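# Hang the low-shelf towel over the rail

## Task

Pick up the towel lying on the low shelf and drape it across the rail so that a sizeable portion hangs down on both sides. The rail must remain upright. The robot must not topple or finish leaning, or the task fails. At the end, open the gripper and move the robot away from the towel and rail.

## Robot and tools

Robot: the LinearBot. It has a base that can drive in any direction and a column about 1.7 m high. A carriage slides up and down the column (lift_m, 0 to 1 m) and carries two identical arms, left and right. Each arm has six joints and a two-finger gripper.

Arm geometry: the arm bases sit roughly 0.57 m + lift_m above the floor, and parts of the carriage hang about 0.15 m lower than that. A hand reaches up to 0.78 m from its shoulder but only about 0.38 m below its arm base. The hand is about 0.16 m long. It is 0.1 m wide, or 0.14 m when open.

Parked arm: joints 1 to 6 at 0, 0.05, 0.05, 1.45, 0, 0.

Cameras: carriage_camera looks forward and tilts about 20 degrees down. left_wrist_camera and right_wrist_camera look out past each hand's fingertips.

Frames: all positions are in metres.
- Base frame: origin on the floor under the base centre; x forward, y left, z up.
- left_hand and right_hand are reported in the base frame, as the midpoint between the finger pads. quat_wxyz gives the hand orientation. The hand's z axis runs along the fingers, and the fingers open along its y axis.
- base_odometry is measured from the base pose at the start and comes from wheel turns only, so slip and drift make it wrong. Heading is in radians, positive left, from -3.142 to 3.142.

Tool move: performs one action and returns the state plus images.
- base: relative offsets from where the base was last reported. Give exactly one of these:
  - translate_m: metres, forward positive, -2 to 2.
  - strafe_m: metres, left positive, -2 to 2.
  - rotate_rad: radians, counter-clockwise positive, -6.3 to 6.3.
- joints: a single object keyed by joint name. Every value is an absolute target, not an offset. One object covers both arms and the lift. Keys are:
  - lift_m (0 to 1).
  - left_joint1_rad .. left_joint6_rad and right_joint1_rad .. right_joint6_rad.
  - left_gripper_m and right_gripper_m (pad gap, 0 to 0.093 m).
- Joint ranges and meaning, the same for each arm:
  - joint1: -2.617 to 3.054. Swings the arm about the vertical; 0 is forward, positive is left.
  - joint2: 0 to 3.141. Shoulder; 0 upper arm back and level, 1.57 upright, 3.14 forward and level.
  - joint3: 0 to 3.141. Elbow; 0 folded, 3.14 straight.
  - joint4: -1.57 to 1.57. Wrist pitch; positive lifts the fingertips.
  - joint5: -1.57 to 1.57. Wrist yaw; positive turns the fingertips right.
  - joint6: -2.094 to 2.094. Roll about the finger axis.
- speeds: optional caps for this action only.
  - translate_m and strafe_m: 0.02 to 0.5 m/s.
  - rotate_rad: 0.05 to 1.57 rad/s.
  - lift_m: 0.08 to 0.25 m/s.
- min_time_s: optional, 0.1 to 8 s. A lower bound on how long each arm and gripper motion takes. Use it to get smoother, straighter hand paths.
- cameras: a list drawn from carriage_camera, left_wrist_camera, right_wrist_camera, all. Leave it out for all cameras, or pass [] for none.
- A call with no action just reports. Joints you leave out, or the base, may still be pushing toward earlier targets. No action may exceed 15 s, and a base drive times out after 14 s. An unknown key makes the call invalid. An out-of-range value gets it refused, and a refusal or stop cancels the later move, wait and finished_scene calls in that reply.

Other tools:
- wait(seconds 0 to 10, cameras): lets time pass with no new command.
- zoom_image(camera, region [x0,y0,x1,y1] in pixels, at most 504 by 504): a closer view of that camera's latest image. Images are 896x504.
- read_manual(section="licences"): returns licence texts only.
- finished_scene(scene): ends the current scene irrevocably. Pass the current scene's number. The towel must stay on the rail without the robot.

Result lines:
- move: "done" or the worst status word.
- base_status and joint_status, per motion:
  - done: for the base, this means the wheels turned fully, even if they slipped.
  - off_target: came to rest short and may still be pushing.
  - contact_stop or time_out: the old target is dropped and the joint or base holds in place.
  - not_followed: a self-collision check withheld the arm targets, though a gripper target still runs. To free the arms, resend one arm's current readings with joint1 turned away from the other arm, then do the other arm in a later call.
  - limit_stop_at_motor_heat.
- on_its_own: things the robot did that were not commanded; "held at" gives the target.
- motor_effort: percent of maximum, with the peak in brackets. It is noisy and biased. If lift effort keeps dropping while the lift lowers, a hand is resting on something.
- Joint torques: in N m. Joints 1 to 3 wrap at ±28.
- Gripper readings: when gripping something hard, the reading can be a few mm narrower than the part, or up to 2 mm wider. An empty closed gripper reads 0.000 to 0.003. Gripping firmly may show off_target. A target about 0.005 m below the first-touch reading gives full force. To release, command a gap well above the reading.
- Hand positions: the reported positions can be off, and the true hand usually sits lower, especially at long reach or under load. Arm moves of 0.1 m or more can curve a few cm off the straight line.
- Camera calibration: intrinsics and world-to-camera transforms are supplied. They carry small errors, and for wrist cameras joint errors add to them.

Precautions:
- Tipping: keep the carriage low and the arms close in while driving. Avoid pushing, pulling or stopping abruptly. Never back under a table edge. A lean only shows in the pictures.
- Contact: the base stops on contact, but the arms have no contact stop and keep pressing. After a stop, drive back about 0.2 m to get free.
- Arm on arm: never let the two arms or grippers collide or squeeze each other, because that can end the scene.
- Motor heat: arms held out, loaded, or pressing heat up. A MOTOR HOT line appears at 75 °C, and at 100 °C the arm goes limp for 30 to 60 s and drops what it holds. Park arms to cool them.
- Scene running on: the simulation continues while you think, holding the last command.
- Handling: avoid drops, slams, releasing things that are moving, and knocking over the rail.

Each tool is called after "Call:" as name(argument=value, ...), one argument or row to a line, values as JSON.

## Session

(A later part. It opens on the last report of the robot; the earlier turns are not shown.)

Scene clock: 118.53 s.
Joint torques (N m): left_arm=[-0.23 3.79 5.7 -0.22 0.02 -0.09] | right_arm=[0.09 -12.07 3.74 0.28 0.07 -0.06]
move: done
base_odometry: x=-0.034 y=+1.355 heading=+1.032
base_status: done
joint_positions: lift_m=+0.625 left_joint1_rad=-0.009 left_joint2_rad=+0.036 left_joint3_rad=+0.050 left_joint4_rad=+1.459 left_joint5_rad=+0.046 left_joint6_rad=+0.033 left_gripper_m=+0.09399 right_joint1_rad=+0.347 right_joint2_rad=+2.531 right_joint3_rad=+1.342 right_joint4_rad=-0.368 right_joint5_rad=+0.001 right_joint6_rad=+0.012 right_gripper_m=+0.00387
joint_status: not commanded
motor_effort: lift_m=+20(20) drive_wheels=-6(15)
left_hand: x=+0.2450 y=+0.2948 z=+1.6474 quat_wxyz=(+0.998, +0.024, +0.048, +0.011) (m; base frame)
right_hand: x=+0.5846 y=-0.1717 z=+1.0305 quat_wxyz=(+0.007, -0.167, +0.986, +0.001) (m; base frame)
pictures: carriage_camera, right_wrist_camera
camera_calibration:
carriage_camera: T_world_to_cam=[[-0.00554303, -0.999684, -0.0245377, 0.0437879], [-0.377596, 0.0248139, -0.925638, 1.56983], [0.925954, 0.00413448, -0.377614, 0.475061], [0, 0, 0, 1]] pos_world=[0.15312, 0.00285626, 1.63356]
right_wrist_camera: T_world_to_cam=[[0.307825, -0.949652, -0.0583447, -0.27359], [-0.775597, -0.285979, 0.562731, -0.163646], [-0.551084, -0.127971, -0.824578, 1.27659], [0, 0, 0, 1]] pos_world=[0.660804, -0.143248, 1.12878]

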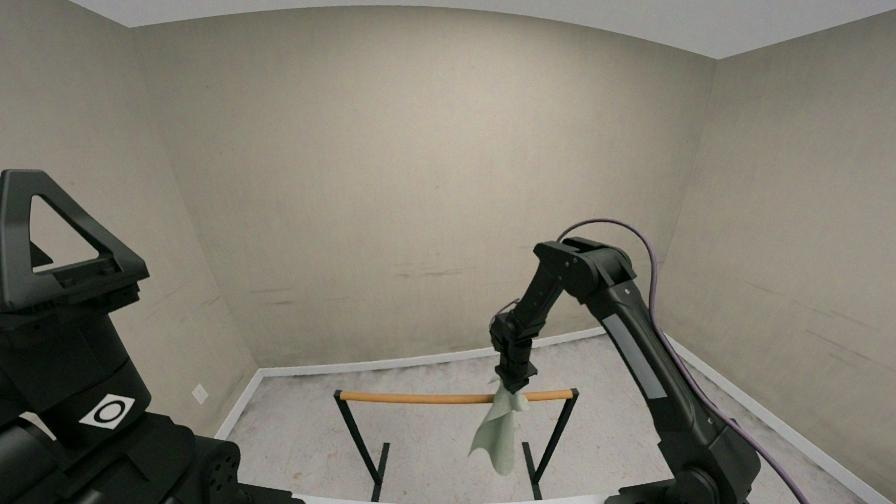

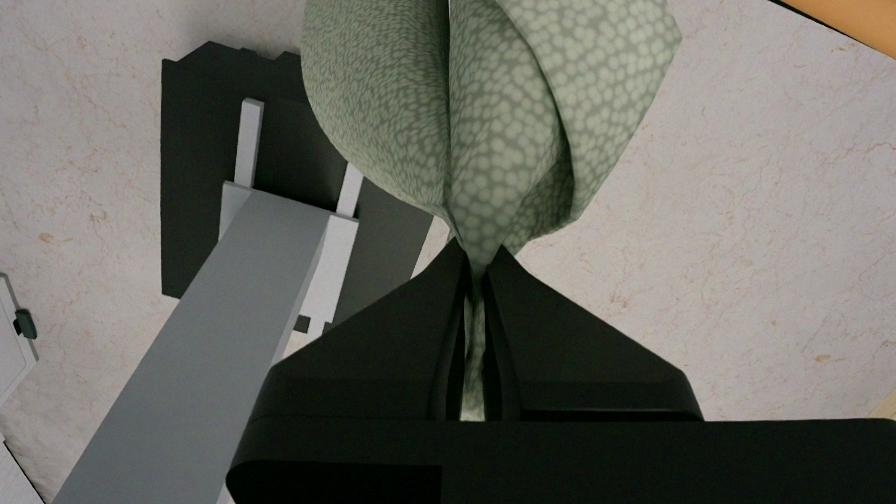

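Call:
move(
  base={"translate_m": 0.17},
  speeds={"translate_m": 0.12},
  cameras=["carriage_camera", "right_wrist_camera"],
)

Call:
zoom_image(
  camera="carriage_camera",
  region=[300, 300, 640, 504],
)

Scene clock: 128.90 s.
Joint torques (N m): left_arm=[-0.23 3.89 5.67 -0.2 0 -0.07] | right_arm=[-0.18 -12.19 3.73 0.29 0.07 -0.07]
move: done
base_odometry: x=+0.053 y=+1.501 heading=+1.033
base_status: done
joint_positions: lift_m=+0.625 left_joint1_rad=-0.009 left_joint2_rad=+0.036 left_joint3_rad=+0.050 left_joint4_rad=+1.460 left_joint5_rad=+0.046 left_joint6_rad=+0.033 left_gripper_m=+0.09399 right_joint1_rad=+0.349 right_joint2_rad=+2.531 right_joint3_rad=+1.342 right_joint4_rad=-0.369 right_joint5_rad=+0.001 right_joint6_rad=+0.012 right_gripper_m=+0.00387
joint_status: not commanded
motor_effort: lift_m=+20(20) drive_wheels=-7(15)
left_hand: x=+0.2449 y=+0.2948 z=+1.6474 quat_wxyz=(+0.999, +0.024, +0.048, +0.011) (m; base frame)
right_hand: x=+0.5841 y=-0.1708 z=+1.0305 quat_wxyz=(+0.007, -0.168, +0.986, +0.001) (m; base frame)
pictures: carriage_camera, right_wrist_camera
camera_calibration:
carriage_camera: T_world_to_cam=[[-0.00554303, -0.999684, -0.0245377, 0.0437879], [-0.377596, 0.0248139, -0.925638, 1.56983], [0.925954, 0.00413448, -0.377614, 0.475061], [0, 0, 0, 1]] pos_world=[0.15312, 0.00285626, 1.63356]
right_wrist_camera: T_world_to_cam=[[0.310317, -0.948837, -0.0584059, -0.273747], [-0.774644, -0.288004, 0.56301, -0.164868], [-0.551026, -0.129468, -0.824384, 1.27591], [0, 0, 0, 1]] pos_world=[0.660295, -0.142034, 1.12868]

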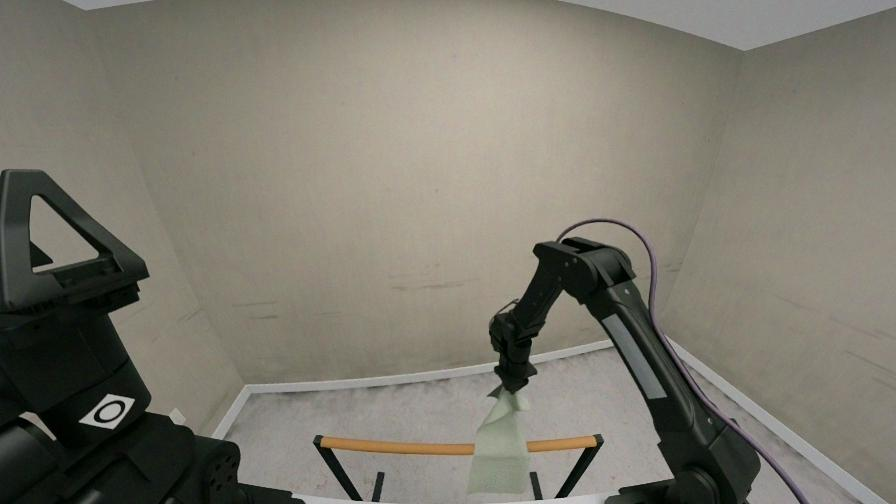

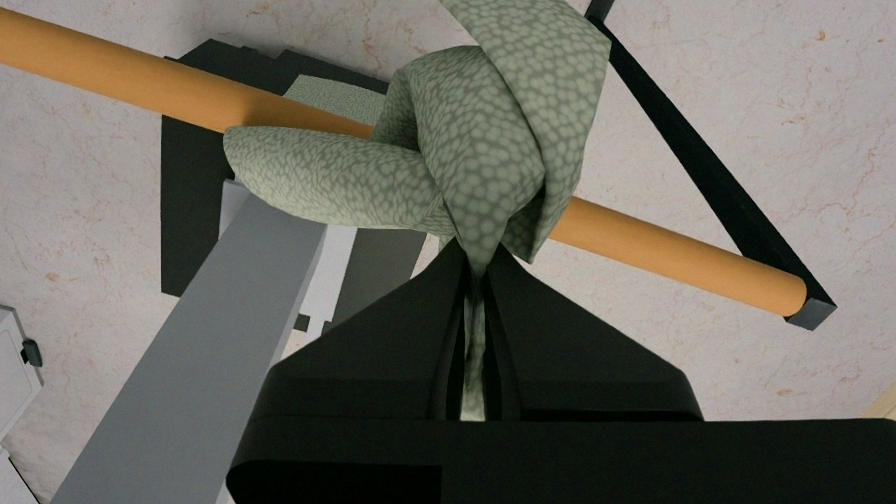

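Scaled by 1.482 from the camera's 896x504 image, which has a finer 1280x720 frame.

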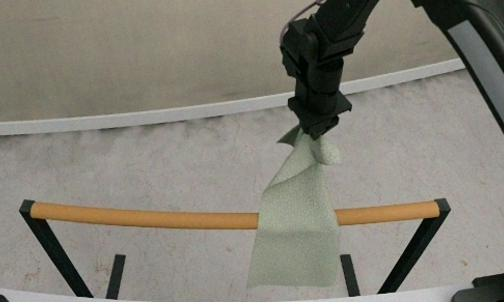

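Call:
move(
  joints={"lift_m": 0.46},
  speeds={"lift_m": 0.1},
  cameras=["carriage_camera", "right_wrist_camera"],
)

Scene clock: 134.07 s.
Joint torques (N m): left_arm=[-0.24 3.79 5.57 -0.17 0 -0.06] | right_arm=[-0.17 -12.34 3.79 0.36 0.07 -0.05]
move: done
base_odometry: x=+0.053 y=+1.501 heading=+1.033
base_status: not commanded
joint_positions: lift_m=+0.460 left_joint1_rad=-0.009 left_joint2_rad=+0.036 left_joint3_rad=+0.050 left_joint4_rad=+1.460 left_joint5_rad=+0.046 left_joint6_rad=+0.033 left_gripper_m=+0.09399 right_joint1_rad=+0.349 right_joint2_rad=+2.531 right_joint3_rad=+1.342 right_joint4_rad=-0.369 right_joint5_rad=+0.001 right_joint6_rad=+0.012 right_gripper_m=+0.00386
joint_status: all done
motor_effort: lift_m=+20(20) drive_wheels=-6(7)
left_hand: x=+0.2449 y=+0.2948 z=+1.4824 quat_wxyz=(+0.999, +0.024, +0.048, +0.011) (m; base frame)
right_hand: x=+0.5839 y=-0.1709 z=+0.8655 quat_wxyz=(+0.006, -0.168, +0.986, +0.001) (m; base frame)
pictures: carriage_camera, right_wrist_camera
camera_calibration:
carriage_camera: T_world_to_cam=[[-0.00554303, -0.999684, -0.0245377, 0.0397392], [-0.377596, 0.0248139, -0.925638, 1.4171], [0.925954, 0.00413448, -0.377614, 0.412755], [0, 0, 0, 1]] pos_world=[0.15312, 0.00285626, 1.46856]
right_wrist_camera: T_world_to_cam=[[0.310228, -0.948869, -0.058365, -0.283434], [-0.774264, -0.287811, 0.563631, -0.0728966], [-0.55161, -0.129664, -0.823962, 1.13977], [0, 0, 0, 1]] pos_world=[0.660195, -0.142135, 0.963671]

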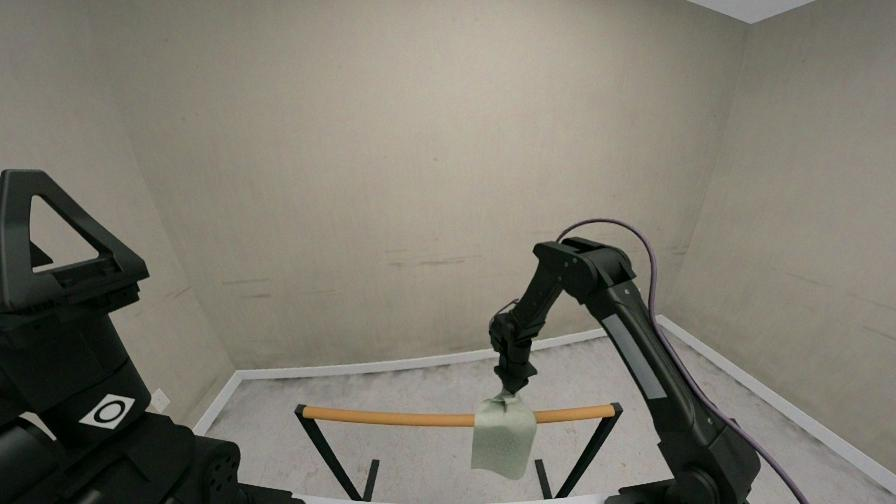

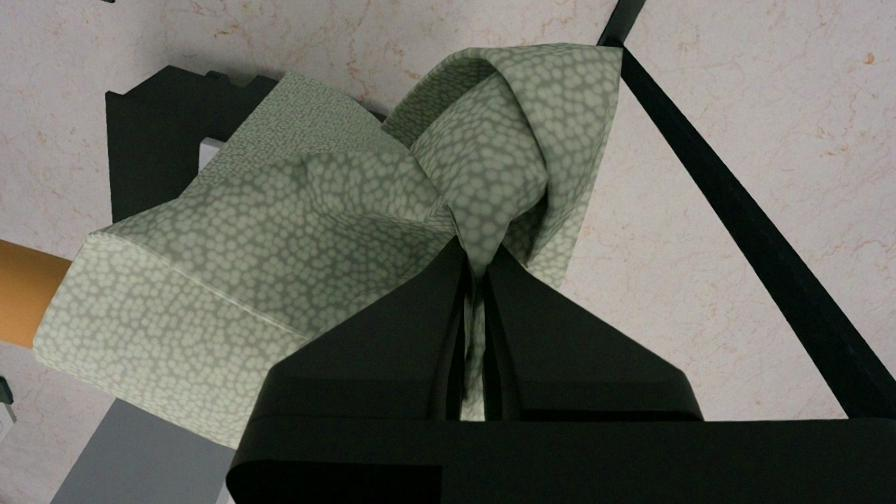

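Call:
move(
  joints={"lift_m": 0.41},
  speeds={"lift_m": 0.1},
  cameras=[],
)

Call:
move(
  joints={"right_gripper_m": 0.06},
  min_time_s=1,
  cameras=["right_wrist_camera"],
)

Call:
move(
  joints={"lift_m": 0.68},
  speeds={"lift_m": 0.15},
  cameras=["carriage_camera", "right_wrist_camera"],
)

Scene clock: 138.70 s.
Joint torques (N m): left_arm=[-0.24 3.92 5.71 -0.18 -0.01 -0.06] | right_arm=[-0.05 -11.9 3.81 0.29 0.07 -0.06]
move: done
base_odometry: x=+0.053 y=+1.501 heading=+1.033
base_status: not commanded
joint_positions: lift_m=+0.410 left_joint1_rad=-0.009 left_joint2_rad=+0.036 left_joint3_rad=+0.050 left_joint4_rad=+1.460 left_joint5_rad=+0.046 left_joint6_rad=+0.033 left_gripper_m=+0.09399 right_joint1_rad=+0.349 right_joint2_rad=+2.531 right_joint3_rad=+1.341 right_joint4_rad=-0.372 right_joint5_rad=+0.001 right_joint6_rad=+0.012 right_gripper_m=+0.00385
joint_status: all done
motor_effort: lift_m=+20(21) drive_wheels=-6(7)
left_hand: x=+0.2449 y=+0.2948 z=+1.4323 quat_wxyz=(+0.999, +0.024, +0.048, +0.011) (m; base frame)
right_hand: x=+0.5828 y=-0.1713 z=+0.8153 quat_wxyz=(+0.004, -0.168, +0.986, +0.000) (m; base frame)
pictures: none
No camera images: "cameras" was empty.

Scene clock: 140.00 s.
Joint torques (N m): left_arm=[-0.31 3.93 5.71 -0.2 0.01 -0.09] | right_arm=[-0.18 -12.19 3.88 0.33 0.07 -0.06]
move: done
base_odometry: x=+0.053 y=+1.501 heading=+1.033
base_status: not commanded
joint_positions: lift_m=+0.410 left_joint1_rad=-0.009 left_joint2_rad=+0.036 left_joint3_rad=+0.050 left_joint4_rad=+1.460 left_joint5_rad=+0.046 left_joint6_rad=+0.033 left_gripper_m=+0.09399 right_joint1_rad=+0.349 right_joint2_rad=+2.531 right_joint3_rad=+1.341 right_joint4_rad=-0.372 right_joint5_rad=+0.001 right_joint6_rad=+0.012 right_gripper_m=+0.05989
joint_status: all done
motor_effort: lift_m=+20(20) drive_wheels=+7(7)
left_hand: x=+0.2449 y=+0.2948 z=+1.4323 quat_wxyz=(+0.999, +0.024, +0.048, +0.011) (m; base frame)
right_hand: x=+0.5828 y=-0.1713 z=+0.8153 quat_wxyz=(+0.004, -0.168, +0.986, +0.000) (m; base frame)
pictures: right_wrist_camera
camera_calibration:
right_wrist_camera: T_world_to_cam=[[0.310043, -0.948937, -0.0582459, -0.28632], [-0.772192, -0.287088, 0.566834, -0.0492867], [-0.554611, -0.130766, -0.82177, 1.09749], [0, 0, 0, 1]] pos_world=[0.659394, -0.142335, 0.913147]

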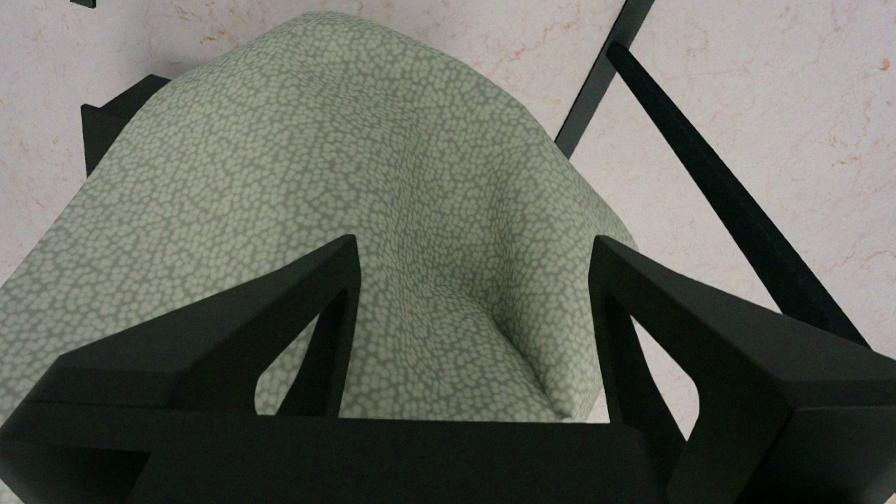

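Scene clock: 142.23 s.
Joint torques (N m): left_arm=[-0.21 3.93 5.65 -0.21 0 -0.09] | right_arm=[-0.18 -12.46 3.89 0.34 0.06 -0.08]
move: done
base_odometry: x=+0.053 y=+1.501 heading=+1.033
base_status: not commanded
joint_positions: lift_m=+0.680 left_joint1_rad=-0.009 left_joint2_rad=+0.036 left_joint3_rad=+0.050 left_joint4_rad=+1.460 left_joint5_rad=+0.046 left_joint6_rad=+0.033 left_gripper_m=+0.09399 right_joint1_rad=+0.349 right_joint2_rad=+2.532 right_joint3_rad=+1.341 right_joint4_rad=-0.371 right_joint5_rad=+0.001 right_joint6_rad=+0.012 right_gripper_m=+0.05989
joint_status: all done
motor_effort: lift_m=+25(30) drive_wheels=+7(7)
left_hand: x=+0.2449 y=+0.2948 z=+1.7018 quat_wxyz=(+0.999, +0.024, +0.048, +0.011) (m; base frame)
right_hand: x=+0.5828 y=-0.1713 z=+1.0843 quat_wxyz=(+0.004, -0.168, +0.986, +0.000) (m; base frame)
pictures: carriage_camera, right_wrist_camera
camera_calibration:
carriage_camera: T_world_to_cam=[[-0.00554303, -0.999684, -0.0245377, 0.0451228], [-0.377596, 0.0248139, -0.925638, 1.62019], [0.925954, 0.00413448, -0.377614, 0.495603], [0, 0, 0, 1]] pos_world=[0.15312, 0.00285626, 1.68796]
right_wrist_camera: T_world_to_cam=[[0.310043, -0.948937, -0.0582459, -0.270747], [-0.772192, -0.287088, 0.566834, -0.201794], [-0.554611, -0.130766, -0.82177, 1.31854], [0, 0, 0, 1]] pos_world=[0.659394, -0.142435, 1.18215]

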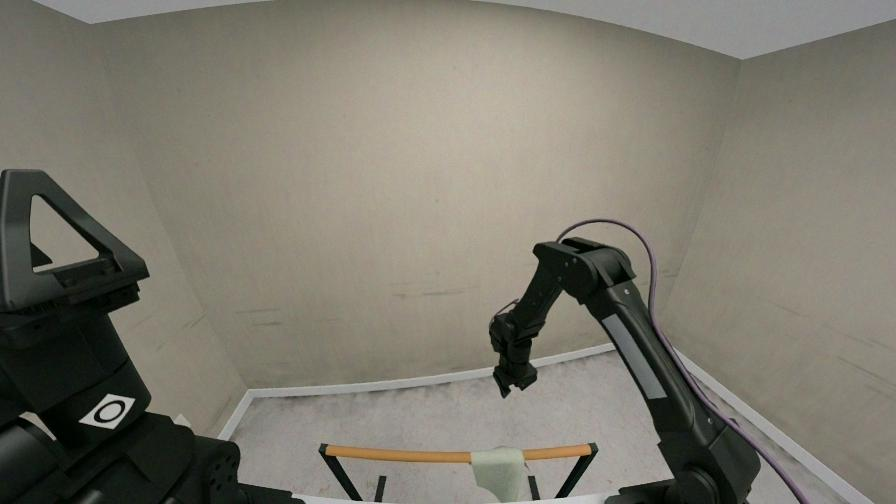

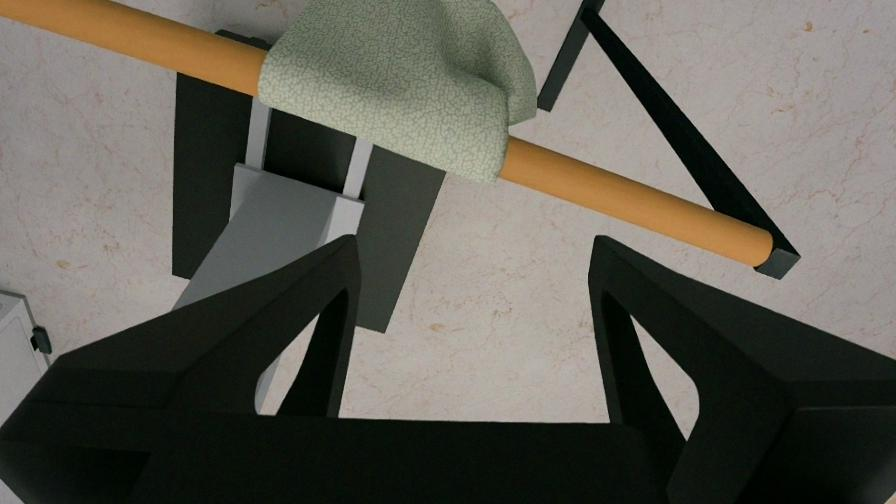

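Draped on both sides. Back off.

Call:
move(
  base={"translate_m": -0.6},
  speeds={"translate_m": 0.3},
  cameras=["carriage_camera"],
)

Call:
zoom_image(
  camera="carriage_camera",
  region=[330, 280, 620, 480],
)

Scene clock: 148.17 s.
Joint torques (N m): left_arm=[-0.24 3.88 5.68 -0.18 -0.01 -0.08] | right_arm=[-0.17 -12.4 3.82 0.3 0.07 -0.07]
move: done
base_odometry: x=-0.254 y=+0.985 heading=+1.034
base_status: done
joint_positions: lift_m=+0.680 left_joint1_rad=-0.009 left_joint2_rad=+0.036 left_joint3_rad=+0.050 left_joint4_rad=+1.459 left_joint5_rad=+0.046 left_joint6_rad=+0.033 left_gripper_m=+0.09399 right_joint1_rad=+0.349 right_joint2_rad=+2.532 right_joint3_rad=+1.341 right_joint4_rad=-0.367 right_joint5_rad=+0.001 right_joint6_rad=+0.012 right_gripper_m=+0.05989
joint_status: not commanded
motor_effort: lift_m=+25(25) drive_wheels=-6(18)
left_hand: x=+0.2450 y=+0.2947 z=+1.7018 quat_wxyz=(+0.998, +0.024, +0.048, +0.011) (m; base frame)
right_hand: x=+0.5837 y=-0.1710 z=+1.0843 quat_wxyz=(+0.006, -0.168, +0.986, +0.000) (m; base frame)
pictures: carriage_camera
camera_calibration:
carriage_camera: T_world_to_cam=[[-0.00554303, -0.999684, -0.0245377, 0.0451228], [-0.377596, 0.0248139, -0.925638, 1.62019], [0.925954, 0.00413448, -0.377614, 0.495603], [0, 0, 0, 1]] pos_world=[0.15312, 0.00285626, 1.68796]

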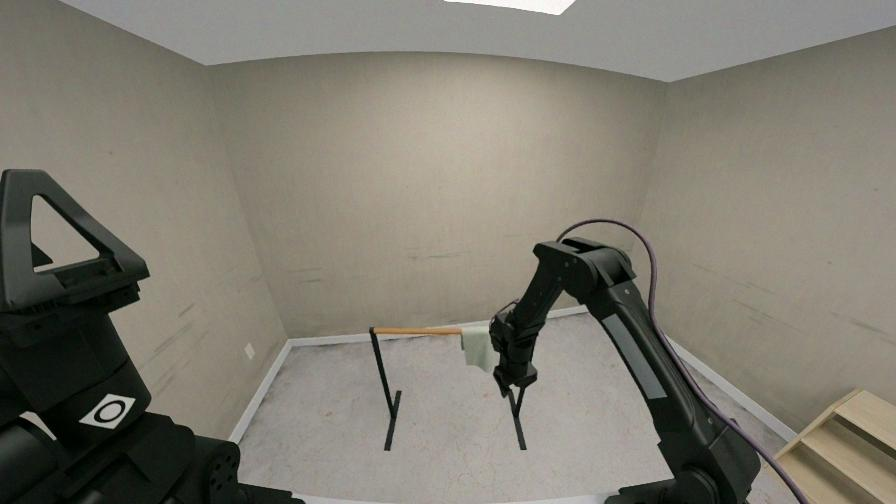

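Scaled by 1.738 from the camera's 896x504 image, which has a finer 1280x720 frame.

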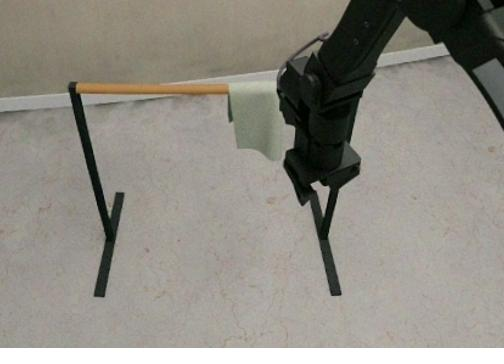

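Call:
finished_scene(
  scene=1,
)

The scene is finished: the task was done.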